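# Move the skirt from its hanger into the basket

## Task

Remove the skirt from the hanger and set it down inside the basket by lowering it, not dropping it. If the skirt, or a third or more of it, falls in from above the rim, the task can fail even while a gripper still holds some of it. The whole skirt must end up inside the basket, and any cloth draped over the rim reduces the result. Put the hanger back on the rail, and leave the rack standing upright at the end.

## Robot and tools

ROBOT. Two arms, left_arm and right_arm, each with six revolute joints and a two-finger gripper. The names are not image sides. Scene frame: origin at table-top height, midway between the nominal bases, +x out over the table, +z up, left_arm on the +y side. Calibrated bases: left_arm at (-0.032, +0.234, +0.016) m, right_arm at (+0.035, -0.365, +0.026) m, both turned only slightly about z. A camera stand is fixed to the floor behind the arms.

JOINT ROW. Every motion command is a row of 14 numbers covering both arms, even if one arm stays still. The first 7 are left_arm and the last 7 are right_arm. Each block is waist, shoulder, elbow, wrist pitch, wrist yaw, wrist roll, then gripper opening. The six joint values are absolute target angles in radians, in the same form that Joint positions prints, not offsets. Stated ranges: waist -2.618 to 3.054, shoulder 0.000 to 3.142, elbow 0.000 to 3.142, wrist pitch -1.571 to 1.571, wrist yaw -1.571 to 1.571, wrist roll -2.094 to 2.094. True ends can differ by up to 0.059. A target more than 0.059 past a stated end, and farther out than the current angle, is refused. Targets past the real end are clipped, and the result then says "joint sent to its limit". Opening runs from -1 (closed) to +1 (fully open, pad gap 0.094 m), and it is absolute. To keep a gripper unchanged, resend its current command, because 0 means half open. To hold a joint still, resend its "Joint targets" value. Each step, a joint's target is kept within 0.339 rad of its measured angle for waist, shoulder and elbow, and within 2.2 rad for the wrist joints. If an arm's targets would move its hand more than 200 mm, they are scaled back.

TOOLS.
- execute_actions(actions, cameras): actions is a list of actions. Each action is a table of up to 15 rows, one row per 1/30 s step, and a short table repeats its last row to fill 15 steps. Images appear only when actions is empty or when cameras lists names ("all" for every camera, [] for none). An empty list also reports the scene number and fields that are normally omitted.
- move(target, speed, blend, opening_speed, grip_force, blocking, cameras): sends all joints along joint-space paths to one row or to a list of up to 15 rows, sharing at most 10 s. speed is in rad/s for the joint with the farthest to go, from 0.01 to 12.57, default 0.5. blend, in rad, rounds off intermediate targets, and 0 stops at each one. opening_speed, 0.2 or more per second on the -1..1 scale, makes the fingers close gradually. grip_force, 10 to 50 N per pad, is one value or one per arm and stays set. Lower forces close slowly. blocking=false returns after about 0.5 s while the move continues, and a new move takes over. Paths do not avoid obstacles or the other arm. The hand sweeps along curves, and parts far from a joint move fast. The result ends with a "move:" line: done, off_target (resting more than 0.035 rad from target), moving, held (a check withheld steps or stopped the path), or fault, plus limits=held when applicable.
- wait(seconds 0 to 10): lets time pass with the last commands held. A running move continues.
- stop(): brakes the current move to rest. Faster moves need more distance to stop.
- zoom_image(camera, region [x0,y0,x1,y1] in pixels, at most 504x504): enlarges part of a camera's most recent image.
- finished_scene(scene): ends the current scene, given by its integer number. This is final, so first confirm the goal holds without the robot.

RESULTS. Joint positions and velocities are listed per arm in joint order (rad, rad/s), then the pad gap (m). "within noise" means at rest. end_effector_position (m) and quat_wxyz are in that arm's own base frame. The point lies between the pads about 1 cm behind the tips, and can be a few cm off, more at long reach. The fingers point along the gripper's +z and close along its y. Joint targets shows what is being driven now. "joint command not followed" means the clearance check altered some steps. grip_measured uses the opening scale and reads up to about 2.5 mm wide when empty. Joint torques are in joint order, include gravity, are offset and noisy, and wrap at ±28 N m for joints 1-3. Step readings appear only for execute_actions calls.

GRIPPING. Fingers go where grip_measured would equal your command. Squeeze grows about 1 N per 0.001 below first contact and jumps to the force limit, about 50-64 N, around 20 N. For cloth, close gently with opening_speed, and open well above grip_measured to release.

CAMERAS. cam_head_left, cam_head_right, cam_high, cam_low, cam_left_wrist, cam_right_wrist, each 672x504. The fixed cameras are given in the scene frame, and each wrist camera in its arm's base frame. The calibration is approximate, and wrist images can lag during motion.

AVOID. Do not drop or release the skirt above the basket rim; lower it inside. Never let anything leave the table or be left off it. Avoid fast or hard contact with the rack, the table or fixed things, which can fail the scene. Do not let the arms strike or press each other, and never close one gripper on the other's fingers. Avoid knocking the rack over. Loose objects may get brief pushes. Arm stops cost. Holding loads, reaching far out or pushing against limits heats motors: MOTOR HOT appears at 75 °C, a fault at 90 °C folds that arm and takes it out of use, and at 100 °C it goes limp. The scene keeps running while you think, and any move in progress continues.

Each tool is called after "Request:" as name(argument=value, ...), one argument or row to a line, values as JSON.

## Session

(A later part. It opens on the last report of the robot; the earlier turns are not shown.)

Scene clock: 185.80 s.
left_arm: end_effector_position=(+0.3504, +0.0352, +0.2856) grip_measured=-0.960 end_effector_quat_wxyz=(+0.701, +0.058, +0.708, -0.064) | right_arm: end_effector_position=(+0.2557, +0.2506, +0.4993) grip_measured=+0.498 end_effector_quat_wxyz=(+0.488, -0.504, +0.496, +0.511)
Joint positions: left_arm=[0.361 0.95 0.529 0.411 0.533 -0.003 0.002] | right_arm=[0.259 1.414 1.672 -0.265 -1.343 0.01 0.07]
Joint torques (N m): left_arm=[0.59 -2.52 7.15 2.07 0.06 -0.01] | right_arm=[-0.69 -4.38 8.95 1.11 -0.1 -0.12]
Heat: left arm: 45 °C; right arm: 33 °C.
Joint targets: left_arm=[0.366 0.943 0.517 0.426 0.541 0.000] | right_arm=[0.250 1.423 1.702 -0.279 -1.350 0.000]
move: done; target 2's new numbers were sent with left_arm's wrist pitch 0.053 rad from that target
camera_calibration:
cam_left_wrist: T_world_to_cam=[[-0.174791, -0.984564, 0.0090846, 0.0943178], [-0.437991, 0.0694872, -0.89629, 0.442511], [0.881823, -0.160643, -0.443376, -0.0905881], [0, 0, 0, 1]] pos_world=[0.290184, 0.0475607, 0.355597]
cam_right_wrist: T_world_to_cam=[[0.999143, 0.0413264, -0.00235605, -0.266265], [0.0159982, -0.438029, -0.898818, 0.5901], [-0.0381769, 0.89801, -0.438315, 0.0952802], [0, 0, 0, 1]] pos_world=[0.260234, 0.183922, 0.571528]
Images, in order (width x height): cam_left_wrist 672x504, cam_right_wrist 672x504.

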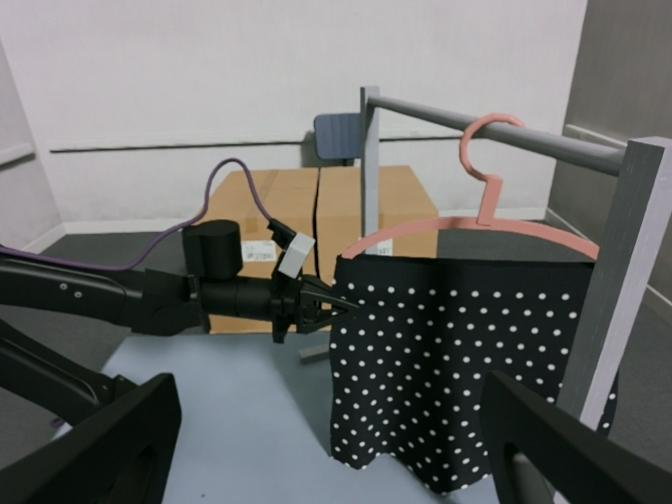

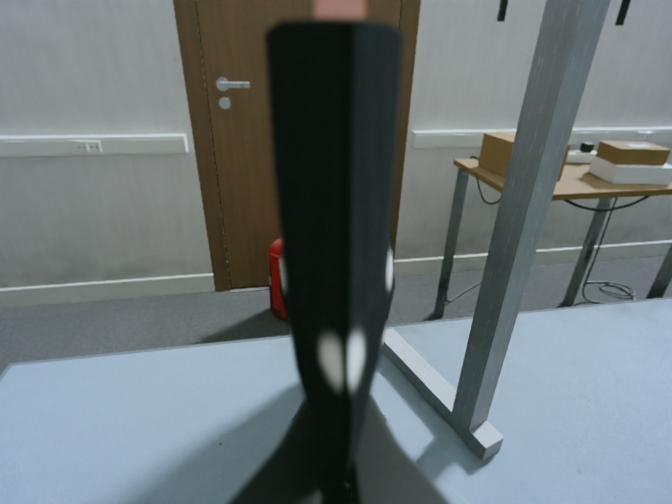

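Request:
move(
  target=[
    [0.225,1.3865,0.5313,0.855,0.4,0,-1,0.25,1.423,1.702,-0.279,-1.35,0,0.5],
    [0.225,1.557,0.439,0.85,0.4,0,-1,0.25,1.423,1.702,-0.279,-1.35,0,0.5],
  ],
  speed=0.2,
  blend=[0.02,0],
  cameras=["cam_left_wrist","cam_right_wrist"],
)

Scene clock: 191.83 s.
left_arm: end_effector_position=(+0.4109, +0.0238, +0.1272) grip_measured=-0.963 end_effector_quat_wxyz=(+0.608, +0.031, +0.788, -0.092) | right_arm: end_effector_position=(+0.2557, +0.2506, +0.4993) grip_measured=+0.498 end_effector_quat_wxyz=(+0.488, -0.504, +0.496, +0.511)
Joint positions: left_arm=[0.229 1.553 0.443 0.842 0.405 -0.003 0.002] | right_arm=[0.259 1.414 1.672 -0.265 -1.343 0.01 0.07]
Joint torques (N m): left_arm=[-0.36 -4.98 5.74 2.04 0 -0.02] | right_arm=[-0.76 -4.44 8.84 1.11 -0.1 -0.13]
Heat: left arm: 44 °C; right arm: 33 °C.
Joint targets: left_arm=[0.225 1.557 0.439 0.850 0.400 0.000] | right_arm=[0.250 1.423 1.702 -0.279 -1.350 0.000]
move: done
camera_calibration:
cam_left_wrist: T_world_to_cam=[[-0.163751, -0.980473, 0.108893, 0.0777706], [-0.647381, 0.0235134, -0.761804, 0.397888], [0.744368, -0.195241, -0.63859, -0.134002], [0, 0, 0, 1]] pos_world=[0.370067, 0.0407337, 0.209072]
cam_right_wrist: T_world_to_cam=[[0.999143, 0.0413264, -0.00235605, -0.266265], [0.0159982, -0.438029, -0.898818, 0.5901], [-0.0381769, 0.89801, -0.438315, 0.0952802], [0, 0, 0, 1]] pos_world=[0.260234, 0.183922, 0.571528]
Images, in order (width x height): cam_left_wrist 672x504, cam_right_wrist 672x504.

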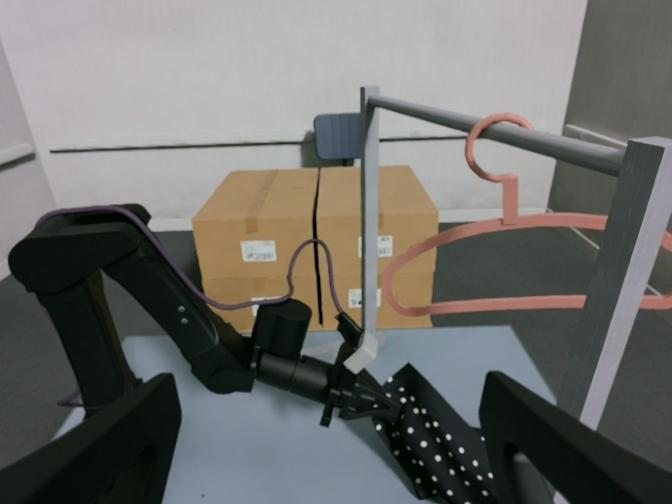

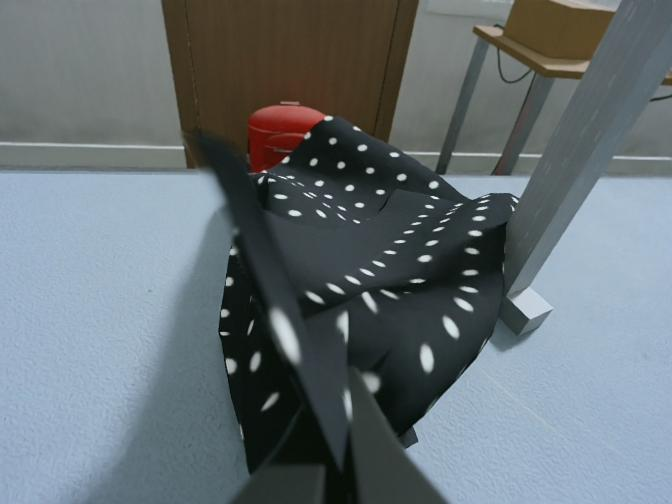

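Request:
move(
  target=[
    [-0.2,0.666,0.703,-0.237,0,0,-1,-0.3,1.423,1.702,-0.8,-0.8,0,0.5],
    [-0.25,1.082,1.596,-0.514,0,0,-1,-0.8,1.3,1.6,-1.5,0,0,0.5],
    [-1.0345,1.719,2.191,-0.472,0,0,-1,-0.8,1.3,1.6,-1.5,0,0,0.5],
  ],
  speed=[0.5,0.5,0.4],
  blend=[0.05,0.1,0],
  cameras=["cam_head_left","cam_high","cam_low","cam_right_wrist"],
)

Scene clock: 210.37 s.
left_arm: end_effector_position=(+0.2577, -0.4355, +0.5121) grip_measured=-0.963 end_effector_quat_wxyz=(+0.582, +0.367, +0.643, -0.336) | right_arm: end_effector_position=(+0.1868, -0.1860, +0.2686) grip_measured=+0.498 end_effector_quat_wxyz=(+0.172, +0.383, +0.905, -0.068)
Joint positions: left_arm=[-1.037 1.718 2.147 -0.526 0.005 -0.003 0.002] | right_arm=[-0.792 1.322 1.612 -1.488 -0.007 0.01 0.07]
Joint torques (N m): left_arm=[0.25 -7.5 10.78 2.57 -0.07 0] | right_arm=[-0.73 -6.05 4.59 0.72 0.07 -0.11]
Heat: left arm: 44 °C; right arm: 32 °C.
Joint targets: left_arm=[-1.035 1.719 2.191 -0.472 0.000 0.000] | right_arm=[-0.800 1.300 1.600 -1.500 0.000 0.000]
move: off_target (left_arm); left_arm: the wrist pitch is farthest, 0.054 rad from its target
camera_calibration:
cam_right_wrist: T_world_to_cam=[[-0.704675, -0.709385, -0.0143721, 0.00194027], [-0.708009, 0.701693, 0.079688, 0.277075], [-0.0464446, 0.0663297, -0.996716, 0.38049], [0, 0, 0, 1]] pos_world=[0.21521, -0.218283, 0.357189]
Images, in order (width x height): cam_head_left 672x504, cam_high 672x504, cam_low 672x504, cam_right_wrist 672x504.

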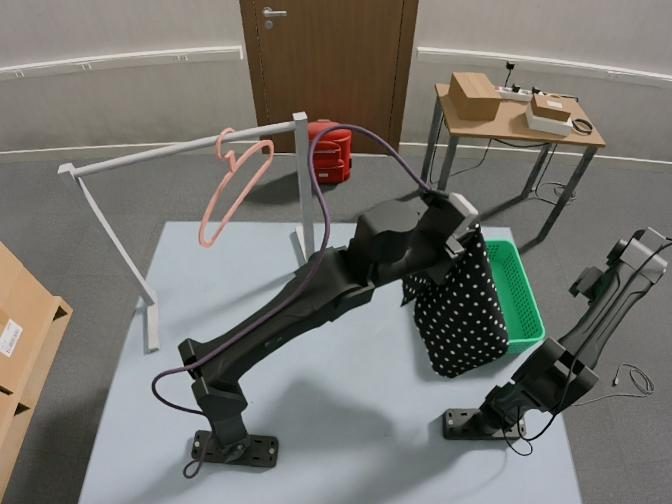

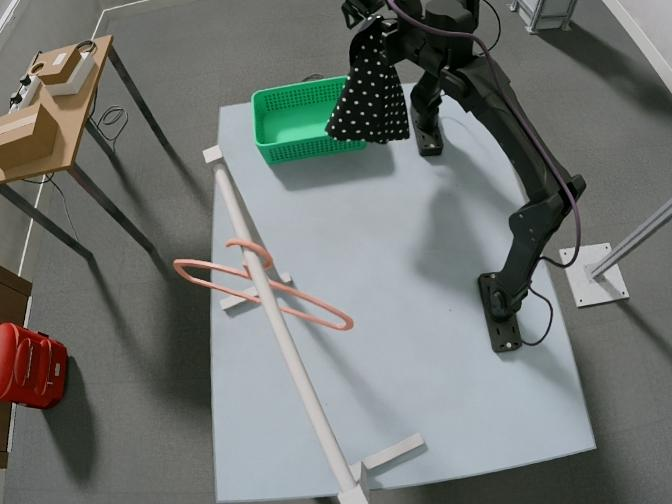

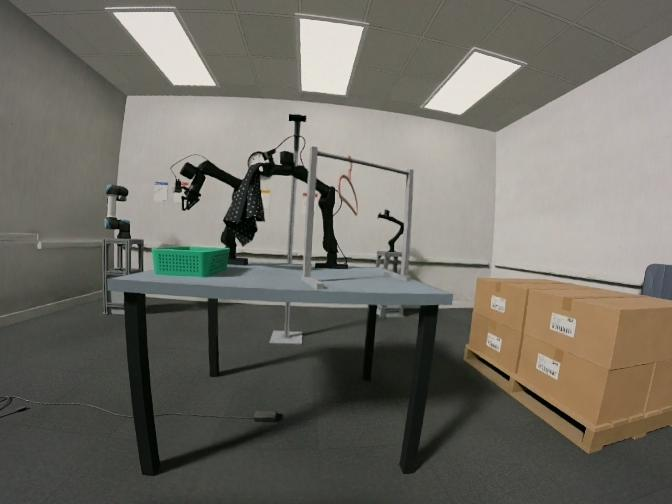

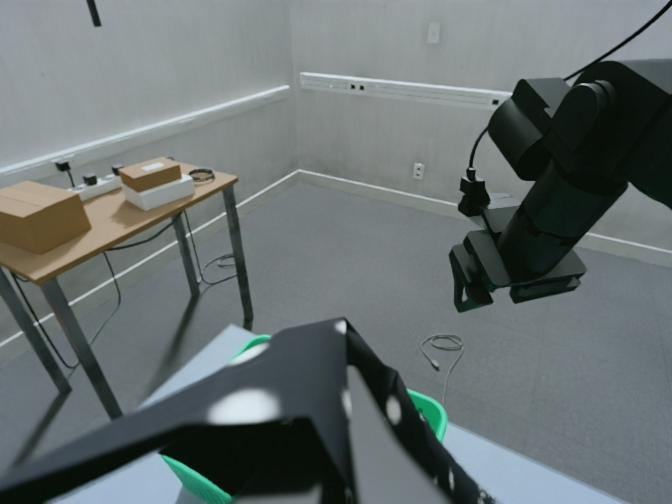

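Request:
move(
  target=[
    [-1.03,2.085,2.354,-0.269,0,0,-1,-0.8,1.3,1.6,-1.5,0,0,0.5],
    [-1.02,2.274,2.461,-0.387,0,0,-1,-0.8,1.3,1.6,-1.5,0,0,0.5],
    [-1.0,2.417,1.896,0.121,0,0,-1,-0.8,1.3,1.6,-1.5,0,0,0.5],
  ],
  speed=[0.25,0.25,0.25],
  blend=[0.05,0.05,0],
  cameras=["cam_head_left","cam_high","cam_low"],
)

Request:
zoom_image(
  camera="cam_head_left",
  region=[400, 200, 570, 380],
)

Request:
zoom_image(
  camera="cam_high",
  region=[220, 40, 420, 200],
)

Scene clock: 220.00 s.
left_arm: end_effector_position=(+0.3712, -0.5830, +0.1435) grip_measured=-0.963 end_effector_quat_wxyz=(+0.491, +0.398, +0.726, -0.272) | right_arm: end_effector_position=(+0.1868, -0.1860, +0.2686) grip_measured=+0.498 end_effector_quat_wxyz=(+0.172, +0.383, +0.905, -0.068)
Joint positions: left_arm=[-1.004 2.395 1.908 0.107 0.004 -0.003 0.002] | right_arm=[-0.792 1.322 1.612 -1.488 -0.007 0.01 0.07]
Joint torques (N m): left_arm=[0.51 -12.1 7.02 2.09 -0.06 -0.01] | right_arm=[-0.81 -5.94 4.53 0.73 0.04 -0.11]
Heat: left arm: 45 °C; right arm: 32 °C.
Joint targets: left_arm=[-1.000 2.417 1.896 0.121 0.000 0.000] | right_arm=[-0.800 1.300 1.600 -1.500 0.000 0.000]
move: done
Images, in order (width x height): cam_head_left 672x504, cam_high 672x504, cam_low 672x504.

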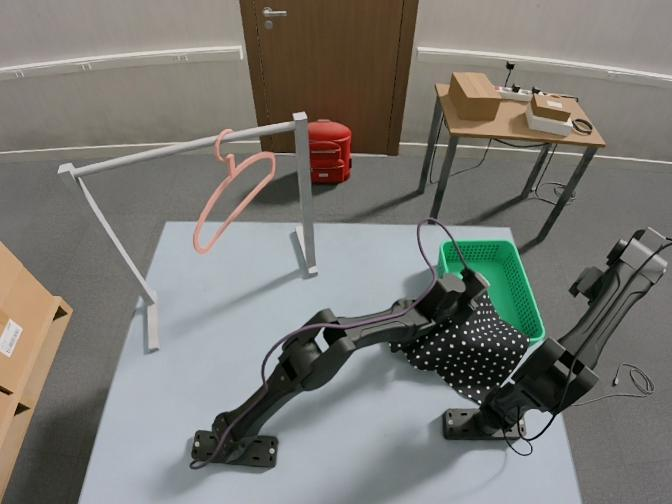

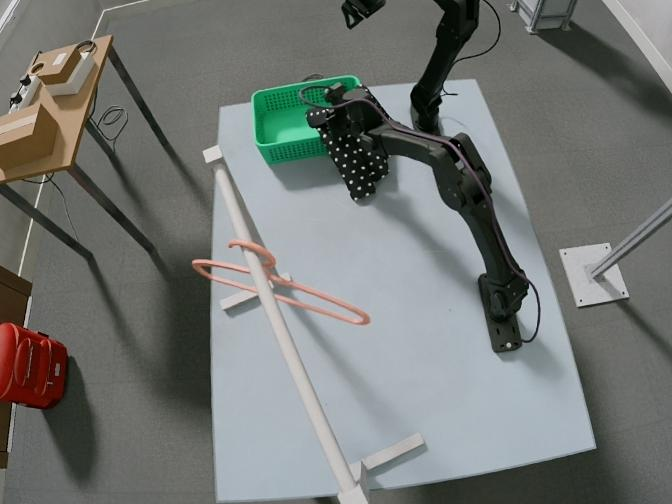

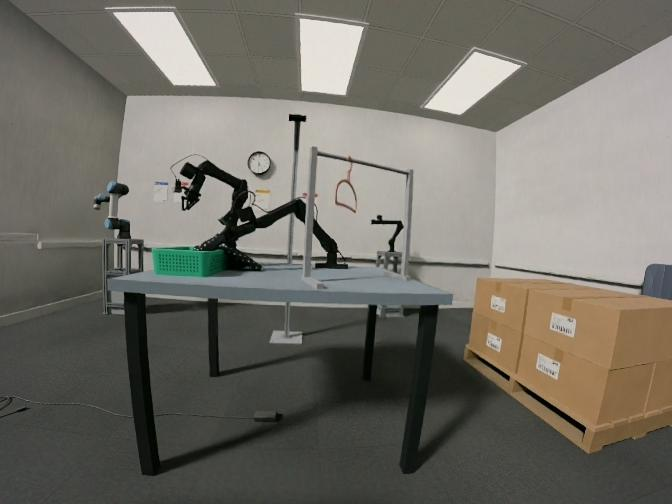

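Scaled by 2.800.

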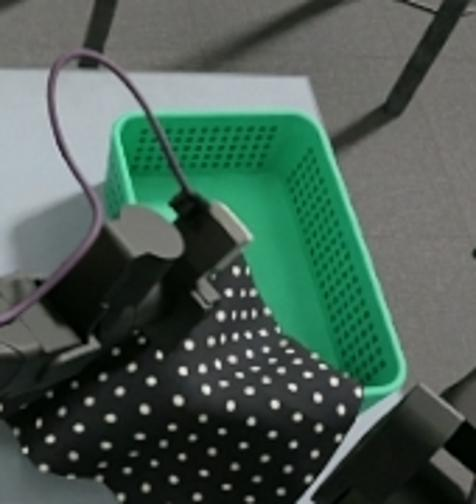

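Scaled by 2.520.

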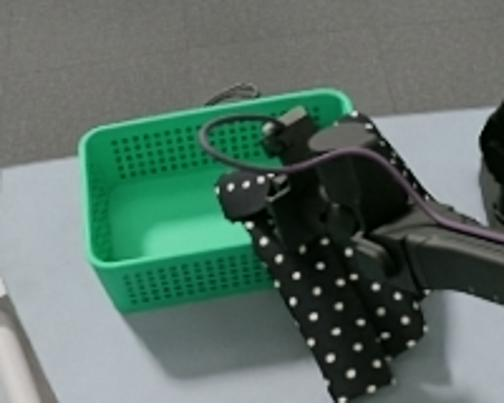

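Request:
move(
  target=[
    [-1.02,2.274,2.461,-0.387,0,0,-1,-0.8,1.3,1.6,-1.5,0,0,0.5],
    [-1.03,2.085,2.354,-0.269,0,0,-1,-0.8,1.3,1.6,-1.5,0,0,0.5],
    [-0.773,1.654,2.342,-0.688,0,0,-1,-0.443,1.9773,1.927,-1.521,0,-0.487,1],
  ],
  speed=[0.35,0.4,0.5],
  blend=[0.08,0.08,0],
  cameras=["cam_head_left","cam_high","cam_left_wrist","cam_low"],
)

Scene clock: 229.10 s.
left_arm: end_effector_position=(+0.3233, -0.3173, +0.5660) grip_measured=-0.963 end_effector_quat_wxyz=(+0.635, +0.275, +0.673, -0.262) | right_arm: end_effector_position=(+0.3335, -0.1572, +0.1532) grip_measured=+0.998 end_effector_quat_wxyz=(-0.004, -0.016, +1.000, +0.004)
Joint positions: left_arm=[-0.777 1.676 2.346 -0.727 0.003 -0.003 0.002] | right_arm=[-0.445 1.97 1.897 -1.508 -0.003 -0.476 0.094]
Joint torques (N m): left_arm=[0.4 -8.14 5.52 2.42 -0.05 -0.01] | right_arm=[0.14 -9.66 8.73 0.03 0.01 -0.13]
Heat: left arm: 45 °C; right arm: 32 °C.
Joint targets: left_arm=[-0.773 1.654 2.342 -0.688 0.000 0.000] | right_arm=[-0.443 1.977 1.927 -1.521 0.000 -0.487]
move: off_target (left_arm); left_arm: the wrist pitch is farthest, 0.039 rad from its target
camera_calibration:
cam_left_wrist: T_world_to_cam=[[-0.705553, -0.708644, 0.00418429, 0.00187227], [-0.346902, 0.340228, -0.874016, 0.750273], [0.617943, -0.618116, -0.485879, -0.0348339], [0, 0, 0, 1]] pos_world=[0.283118, -0.275469, 0.638817]
Images, in order (width x height): cam_head_left 672x504, cam_high 672x504, cam_low 672x504, cam_left_wrist 672x504.

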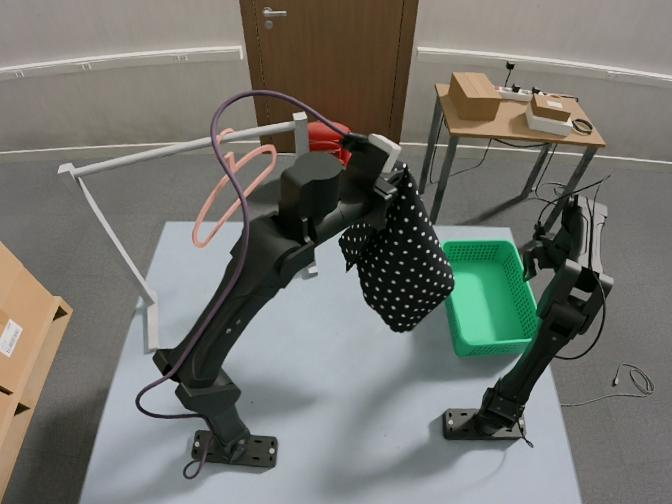

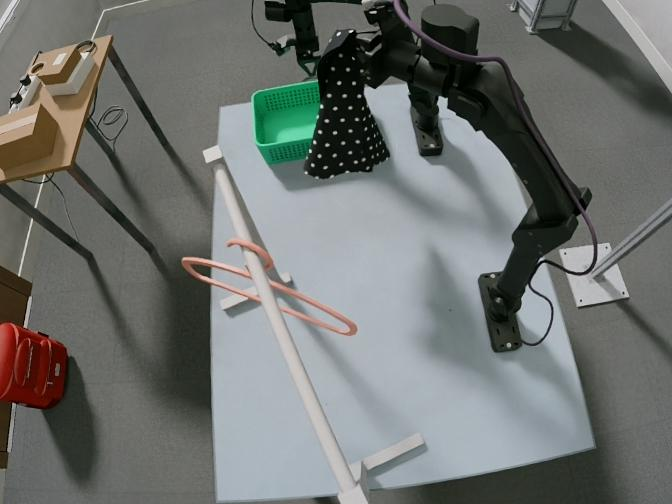

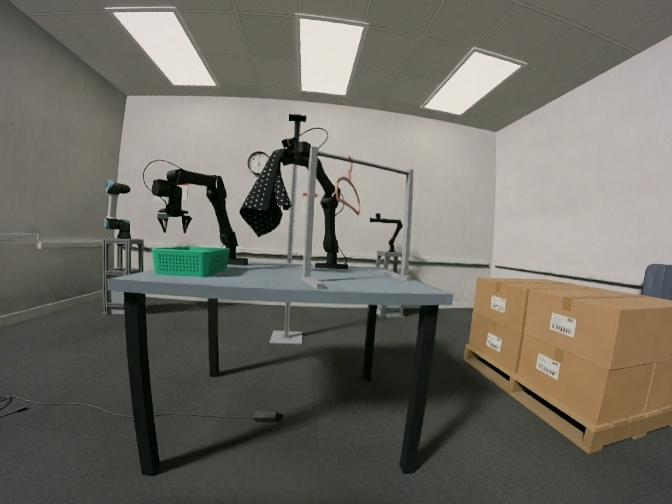

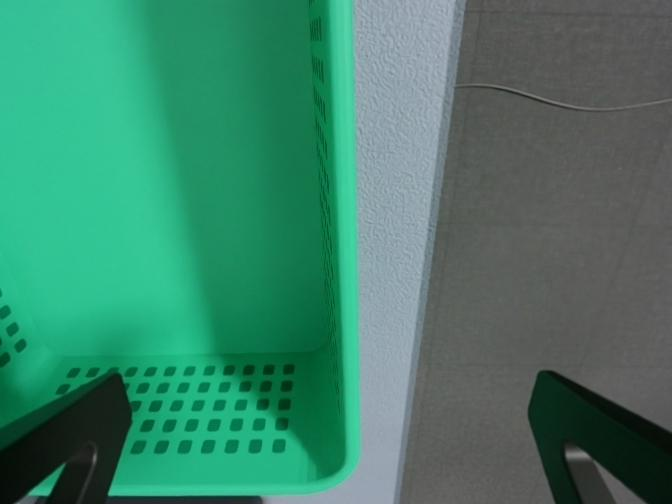

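Request:
move(
  target=[
    [-0.773,1.654,2.342,-0.688,0,0,-1,-0.443,1.9975,1.483,-1.056,0,-0.487,1],
    [-0.773,1.654,2.342,-0.688,0,0,-1,-0.443,1.9975,1.483,-1.056,0,-0.487,-0.9],
  ],
  speed=[0.45,0.3],
  opening_speed=1.0,
  cameras=["cam_left_wrist"],
)

Request:
move(
  target=[
    [-0.773,1.654,2.342,-0.688,0,0,-1,0.0,1.7516,1.157,-0.976,0,-0.044,-0.9],
    [-0.773,1.654,2.342,-0.688,0,0,-1,0.53,1.7516,1.157,-0.976,0,0.486,-0.9],
  ],
  speed=0.3,
  blend=[0.15,0],
  cameras=["cam_head_left","cam_high","cam_left_wrist"],
)

Scene clock: 236.70 s.
left_arm: end_effector_position=(+0.3233, -0.3173, +0.5660) grip_measured=-0.963 end_effector_quat_wxyz=(+0.635, +0.275, +0.673, -0.262) | right_arm: end_effector_position=(+0.3355, -0.1522, +0.0466) grip_measured=-0.835 end_effector_quat_wxyz=(+0.005, -0.026, +0.999, +0.018)
Joint positions: left_arm=[-0.777 1.676 2.346 -0.727 0.003 -0.003 0.002] | right_arm=[-0.447 1.985 1.492 -1.085 -0.037 -0.499 0.008]
Joint torques (N m): left_arm=[0.43 -8.12 5.53 2.41 -0.05 0] | right_arm=[0.25 -9.22 4.85 0.51 0.3 0.09]
Heat: left arm: 46 °C; right arm: 32 °C.
Joint targets: left_arm=[-0.773 1.654 2.342 -0.688 0.000 0.000] | right_arm=[-0.443 1.997 1.483 -1.056 0.000 -0.487]
move: off_target (left_arm, right_arm); left_arm: the wrist pitch is farthest, 0.039 rad from its target; right_arm: the wrist yaw is farthest, 0.037 rad from its target
camera_calibration:
cam_left_wrist: T_world_to_cam=[[-0.705553, -0.708644, 0.00418429, 0.00187227], [-0.346902, 0.340228, -0.874016, 0.750273], [0.617943, -0.618116, -0.485879, -0.0348339], [0, 0, 0, 1]] pos_world=[0.283118, -0.275469, 0.638817]
Images, in order (width x height): cam_left_wrist 672x504.

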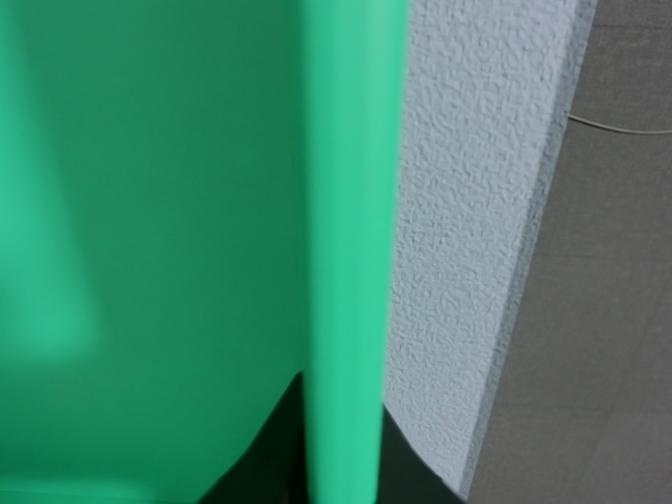

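Scene clock: 240.37 s.
left_arm: end_effector_position=(+0.3233, -0.3173, +0.5660) grip_measured=-0.963 end_effector_quat_wxyz=(+0.635, +0.275, +0.673, -0.262) | right_arm: end_effector_position=(+0.2736, +0.1641, +0.0438) grip_measured=-0.838 end_effector_quat_wxyz=(+0.007, -0.011, +0.999, +0.032)
Joint positions: left_arm=[-0.777 1.676 2.346 -0.727 0.003 -0.003 0.002] | right_arm=[0.509 1.762 1.183 -0.948 -0.05 0.488 0.008]
Joint torques (N m): left_arm=[0.43 -8.14 5.55 2.41 -0.06 0] | right_arm=[1.74 -9.25 3.37 0.01 0.44 -0.02]
Heat: left arm: 47 °C; right arm: 32 °C.
Joint targets: left_arm=[-0.773 1.654 2.342 -0.688 0.000 0.000] | right_arm=[0.530 1.752 1.157 -0.976 0.000 0.486]
move: off_target (left_arm, right_arm); left_arm: the wrist pitch is farthest, 0.039 rad from its target; right_arm: the wrist yaw is farthest, 0.050 rad from its target
camera_calibration:
cam_left_wrist: T_world_to_cam=[[-0.705553, -0.708644, 0.00418429, 0.00187227], [-0.346902, 0.340228, -0.874016, 0.750273], [0.617943, -0.618116, -0.485879, -0.0348339], [0, 0, 0, 1]] pos_world=[0.283118, -0.275469, 0.638817]
Images, in order (width x height): cam_head_left 672x504, cam_high 672x504, cam_left_wrist 672x504.

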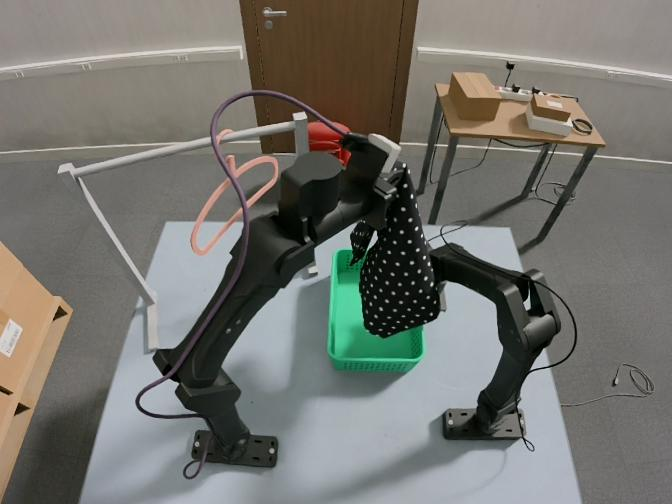

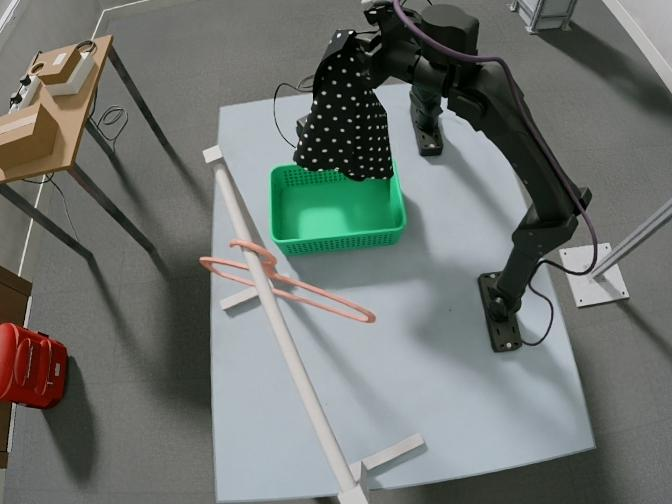

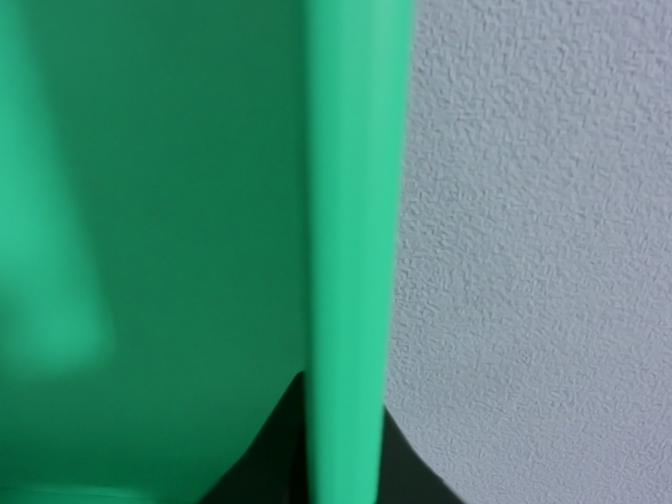

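Request:
move(
  target=[
    [-0.773,1.654,2.342,-0.688,0,0,-1,0.51,1.762,1.183,-0.948,-0.03,0.486,0.2],
    [-0.736,1.6475,2.171,-0.523,0,0,-1,0.48,1.75,1.65,-1.45,0,0.486,0.2],
    [-0.736,1.6475,2.171,-0.523,0,0,-1,-0.6,1.3,1.6,-1.5,0,0,0.2],
    [-0.736,1.4123,1.233,-0.021,0,0,-1,-0.6,1.3,1.6,-1.5,0,0,0.2],
  ],
  speed=[0.5,0.5,0.8,0.35],
  blend=[0,0.05,0.15,0],
  opening_speed=2.0,
  cameras=["cam_head_left","cam_high"],
)

Scene clock: 251.83 s.
left_arm: end_effector_position=(+0.3564, -0.3253, +0.3210) grip_measured=-0.963 end_effector_quat_wxyz=(+0.564, +0.288, +0.742, -0.221) | right_arm: end_effector_position=(+0.2187, -0.1453, +0.2697) grip_measured=+0.198 end_effector_quat_wxyz=(+0.180, +0.291, +0.938, -0.053)
Joint positions: left_arm=[-0.741 1.452 1.241 -0.059 0.003 -0.003 0.002] | right_arm=[-0.591 1.316 1.611 -1.489 -0.002 0.011 0.056]
Joint torques (N m): left_arm=[0.49 -9.77 7.56 2.38 -0.05 -0.01] | right_arm=[-0.7 -5.31 4.59 0.75 0.02 -0.16]
Heat: left arm: 47 °C; right arm: 31 °C.
Joint targets: left_arm=[-0.736 1.412 1.233 -0.021 0.000 0.000] | right_arm=[-0.600 1.300 1.600 -1.500 0.000 0.000]
move: off_target (left_arm); left_arm: the shoulder is farthest, 0.040 rad from its target
Images, in order (width x height): cam_head_left 672x504, cam_high 672x504.

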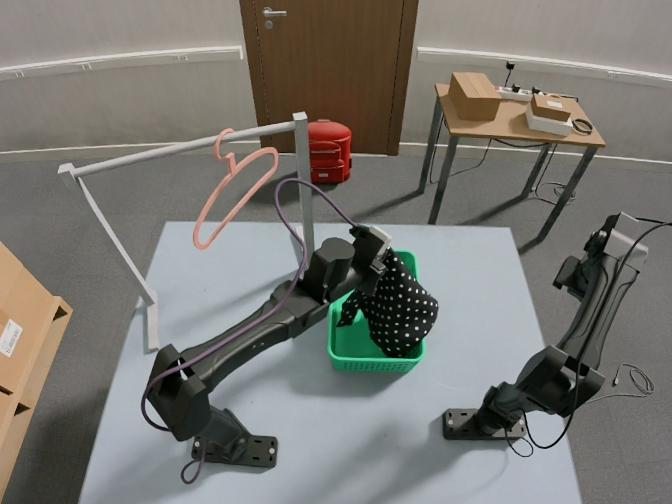

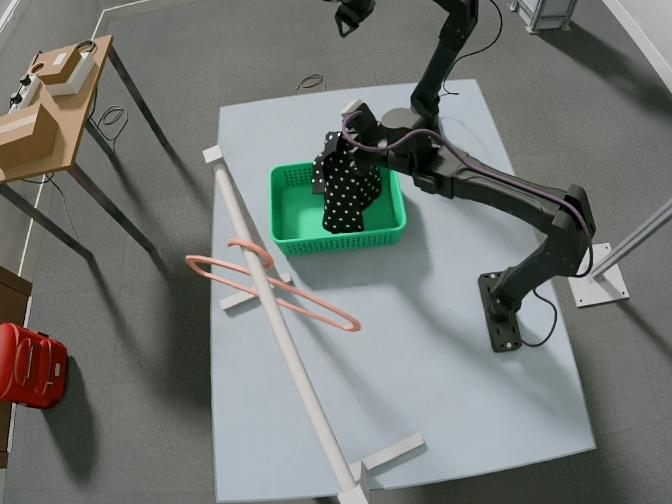

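Request:
move(
  target=[
    [-0.714,1.628,0.811,0.317,0,0,-1,-0.6,1.3,1.6,-1.5,0,0,0.2],
  ],
  speed=0.2,
  cameras=["cam_head_left","cam_high","cam_low"],
)

Request:
zoom_image(
  camera="cam_high",
  region=[240, 120, 440, 280],
)

Request:
zoom_image(
  camera="cam_head_left",
  region=[310, 230, 450, 380],
)

Scene clock: 257.10 s.
left_arm: end_effector_position=(+0.3515, -0.3068, +0.1288) grip_measured=-0.963 end_effector_quat_wxyz=(+0.477, +0.302, +0.805, -0.181) | right_arm: end_effector_position=(+0.2187, -0.1453, +0.2697) grip_measured=+0.198 end_effector_quat_wxyz=(+0.180, +0.291, +0.938, -0.053)
Joint positions: left_arm=[-0.719 1.618 0.821 0.298 0.002 -0.003 0.002] | right_arm=[-0.591 1.316 1.611 -1.489 -0.002 0.011 0.056]
Joint torques (N m): left_arm=[0.55 -6.13 6.41 2.07 -0.05 -0.01] | right_arm=[-0.7 -5.2 4.66 0.74 0.01 -0.13]
Heat: left arm: 47 °C; right arm: 31 °C.
Joint targets: left_arm=[-0.714 1.628 0.811 0.317 0.000 0.000] | right_arm=[-0.600 1.300 1.600 -1.500 0.000 0.000]
move: done
Images, in order (width x height): cam_head_left 672x504, cam_high 672x504, cam_low 672x504.

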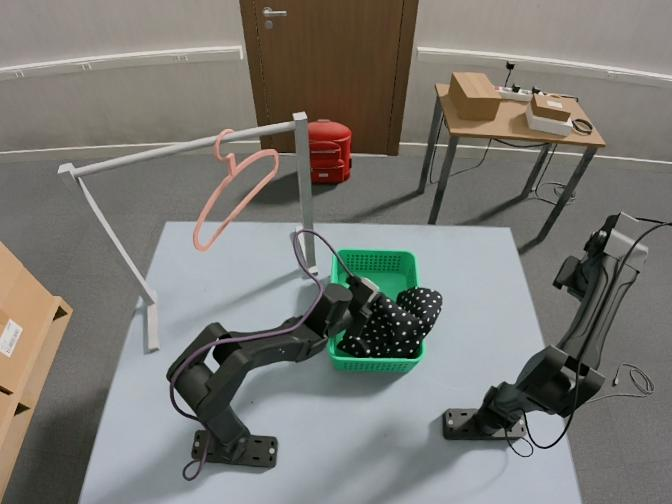

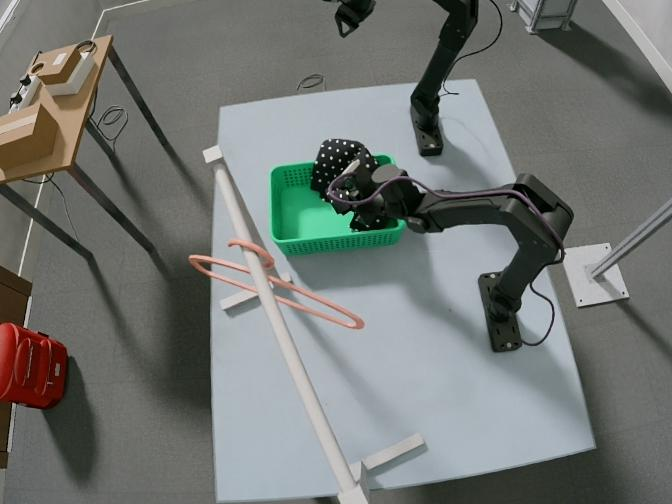

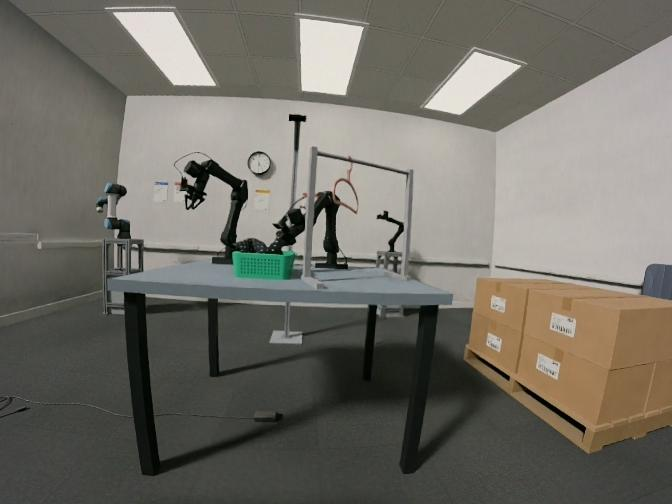

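Scaled by 2.520.

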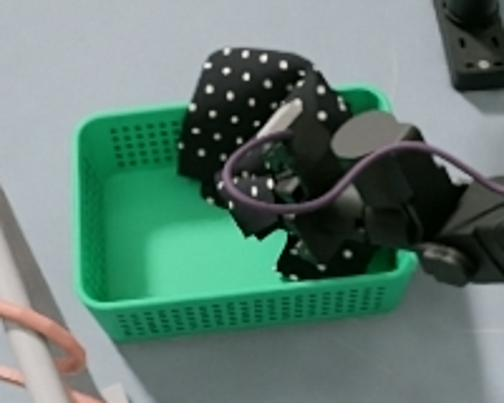

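Scaled by 3.360.

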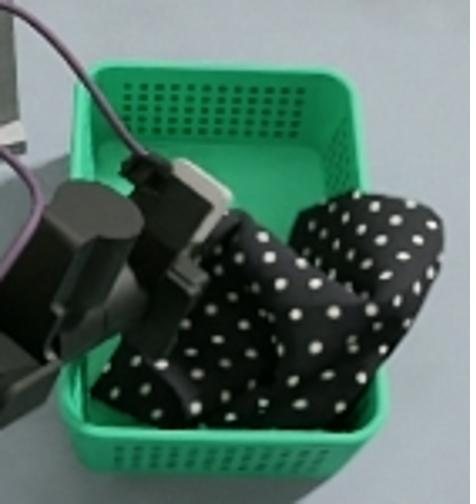

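Request:
move(
  target=[
    [-0.68,1.42,1.12,0.05,0,0,-1,-0.6,1.3,1.6,-1.5,0,0,0.2],
    [-0.604,1.365,1.171,-0.006,0,0,-1,-0.6,1.3,1.6,-1.5,0,0,0.2],
    [-0.61,1.6174,0.799,0.318,0,0,-1,-0.6,1.3,1.6,-1.5,0,0,0.2],
  ],
  speed=[0.3,0.3,0.2],
  blend=[0.05,0,0],
  cameras=["cam_head_left","cam_high"],
)

Request:
zoom_image(
  camera="cam_high",
  region=[240, 120, 440, 280],
)

Request:
zoom_image(
  camera="cam_head_left",
  region=[310, 230, 450, 380],
)

Scene clock: 266.37 s.
left_arm: end_effector_position=(+0.3820, -0.2631, +0.1292) grip_measured=-0.963 end_effector_quat_wxyz=(+0.488, +0.255, +0.821, -0.153) | right_arm: end_effector_position=(+0.2187, -0.1453, +0.2697) grip_measured=+0.198 end_effector_quat_wxyz=(+0.180, +0.291, +0.938, -0.053)
Joint positions: left_arm=[-0.605 1.607 0.809 0.301 0 -0.003 0.002] | right_arm=[-0.591 1.316 1.611 -1.489 -0.002 0.011 0.056]
Joint torques (N m): left_arm=[-0.42 -6.06 6.38 2.04 -0.03 -0.01] | right_arm=[-0.87 -5.38 4.62 0.77 0 -0.12]
Heat: left arm: 46 °C; right arm: 31 °C.
Joint targets: left_arm=[-0.610 1.618 0.799 0.318 0.000 0.000] | right_arm=[-0.600 1.300 1.600 -1.500 0.000 0.000]
move: done; blend cut to 0.038 rad at target 1
Images, in order (width x height): cam_head_left 672x504, cam_high 672x504.

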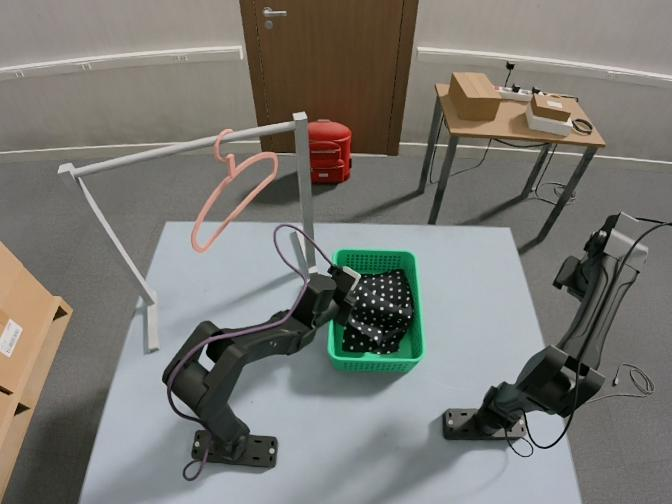

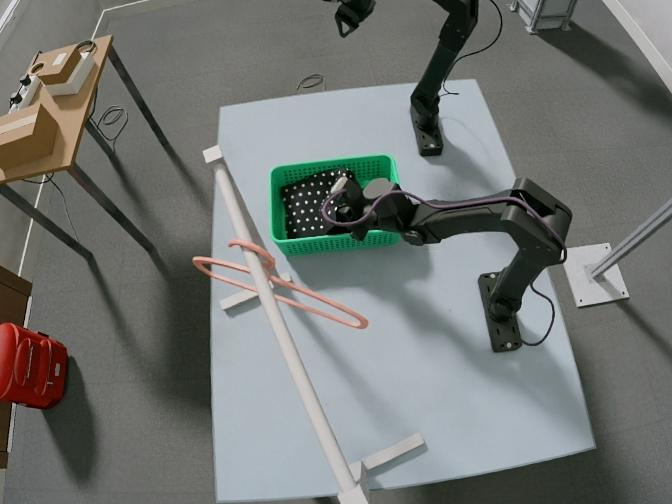

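Scaled by 2.520.

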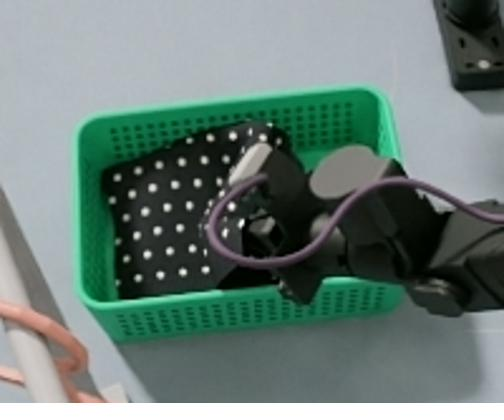

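Scaled by 3.360.

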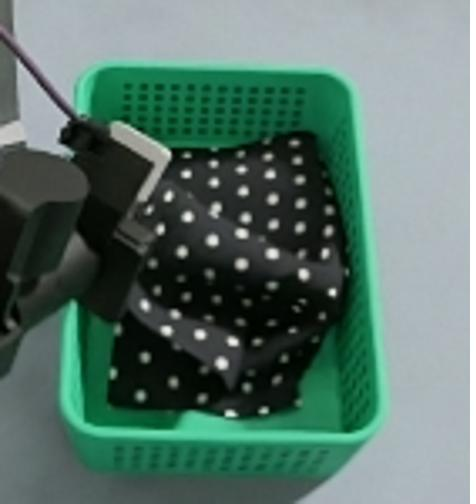

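Request:
move(
  target=[
    [-0.69,1.698,0.74,0.458,0,0,-1,-0.6,1.3,1.6,-1.5,0,0,0.2],
    [-0.69,1.698,0.74,0.458,0,0,0.2,-0.6,1.3,1.6,-1.5,0,0,0.2],
    [-0.69,1.42,1.12,0.05,0,0,0.2,-0.6,1.3,1.6,-1.5,0,0,0.2],
    [-0.4,1.1,1.2,-0.3,0,0,0.2,-0.6,1.3,1.6,-1.5,0,0,0.2],
  ],
  speed=[0.2,0.3,0.3,0.5],
  blend=[0,0,0.05,0],
  opening_speed=1.0,
  cameras=["cam_head_left","cam_high","cam_low"],
)

Request:
zoom_image(
  camera="cam_high",
  region=[180, 120, 440, 340],
)

Request:
zoom_image(
  camera="cam_head_left",
  region=[310, 230, 450, 380],
)

Scene clock: 274.40 s.
left_arm: end_effector_position=(+0.3561, -0.1514, +0.3732) grip_measured=+0.198 end_effector_quat_wxyz=(+0.608, +0.156, +0.768, -0.126) | right_arm: end_effector_position=(+0.2187, -0.1453, +0.2697) grip_measured=+0.198 end_effector_quat_wxyz=(+0.180, +0.291, +0.938, -0.053)
Joint positions: left_arm=[-0.404 1.108 1.173 -0.295 0.001 -0.003 0.056] | right_arm=[-0.591 1.316 1.611 -1.489 -0.002 0.011 0.056]
Joint torques (N m): left_arm=[0.44 -3.78 10.37 1.97 -0.02 -0.02] | right_arm=[-0.73 -5.35 4.62 0.74 -0.02 -0.13]
Heat: left arm: 45 °C; right arm: 31 °C.
Joint targets: left_arm=[-0.400 1.100 1.200 -0.300 0.000 0.000] | right_arm=[-0.600 1.300 1.600 -1.500 0.000 0.000]
move: done
Images, in order (width x height): cam_head_left 672x504, cam_high 672x504, cam_low 672x504.

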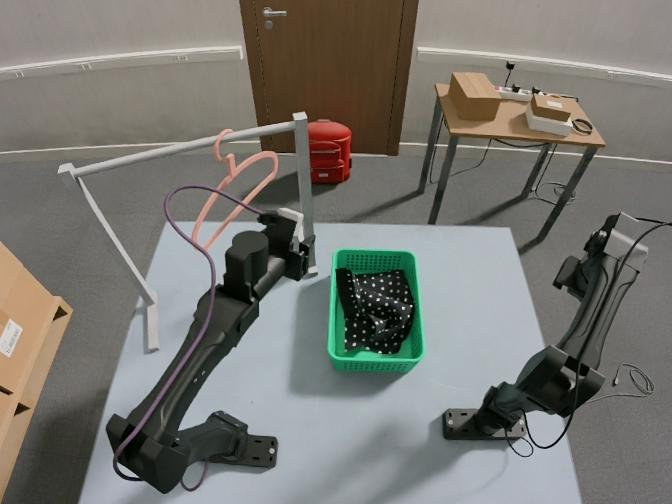

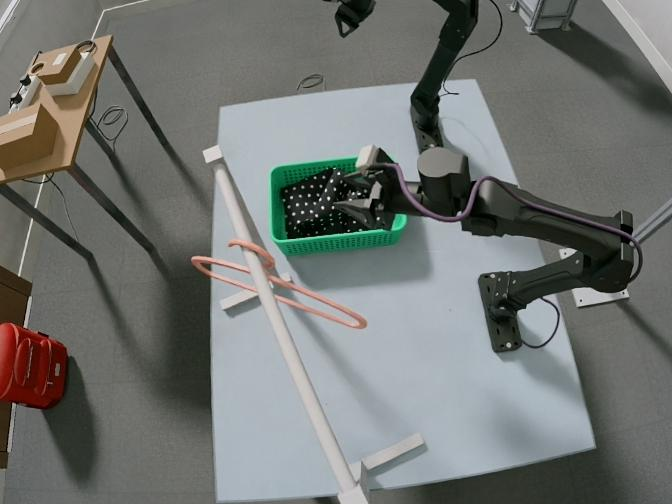

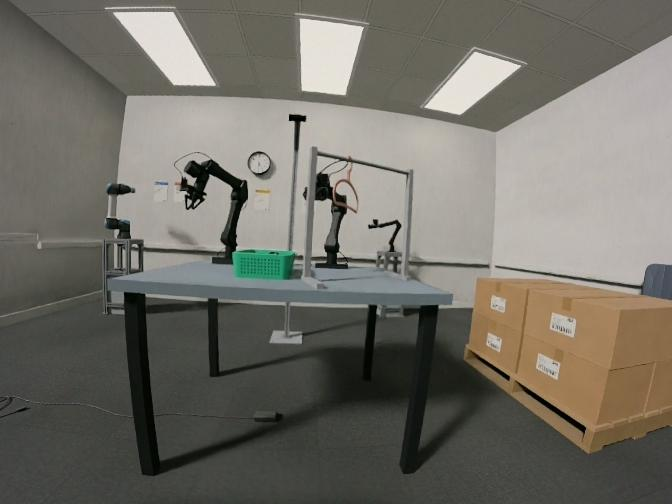

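Scaled by 1.938.

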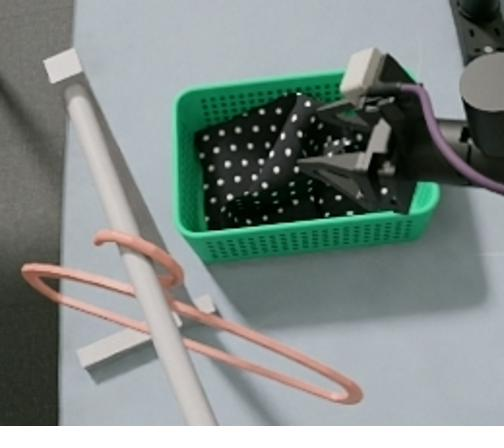

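Scaled by 3.360.

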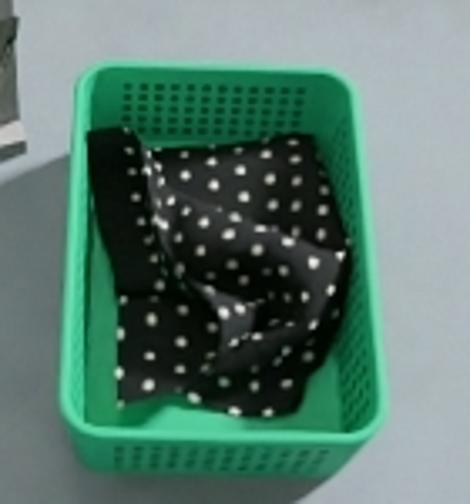

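All of the skirt is in the basket, the hanger hangs on the rail and the rack is upright.

Request:
finished_scene(
  scene=2,
)

The scene is finished: the task was done.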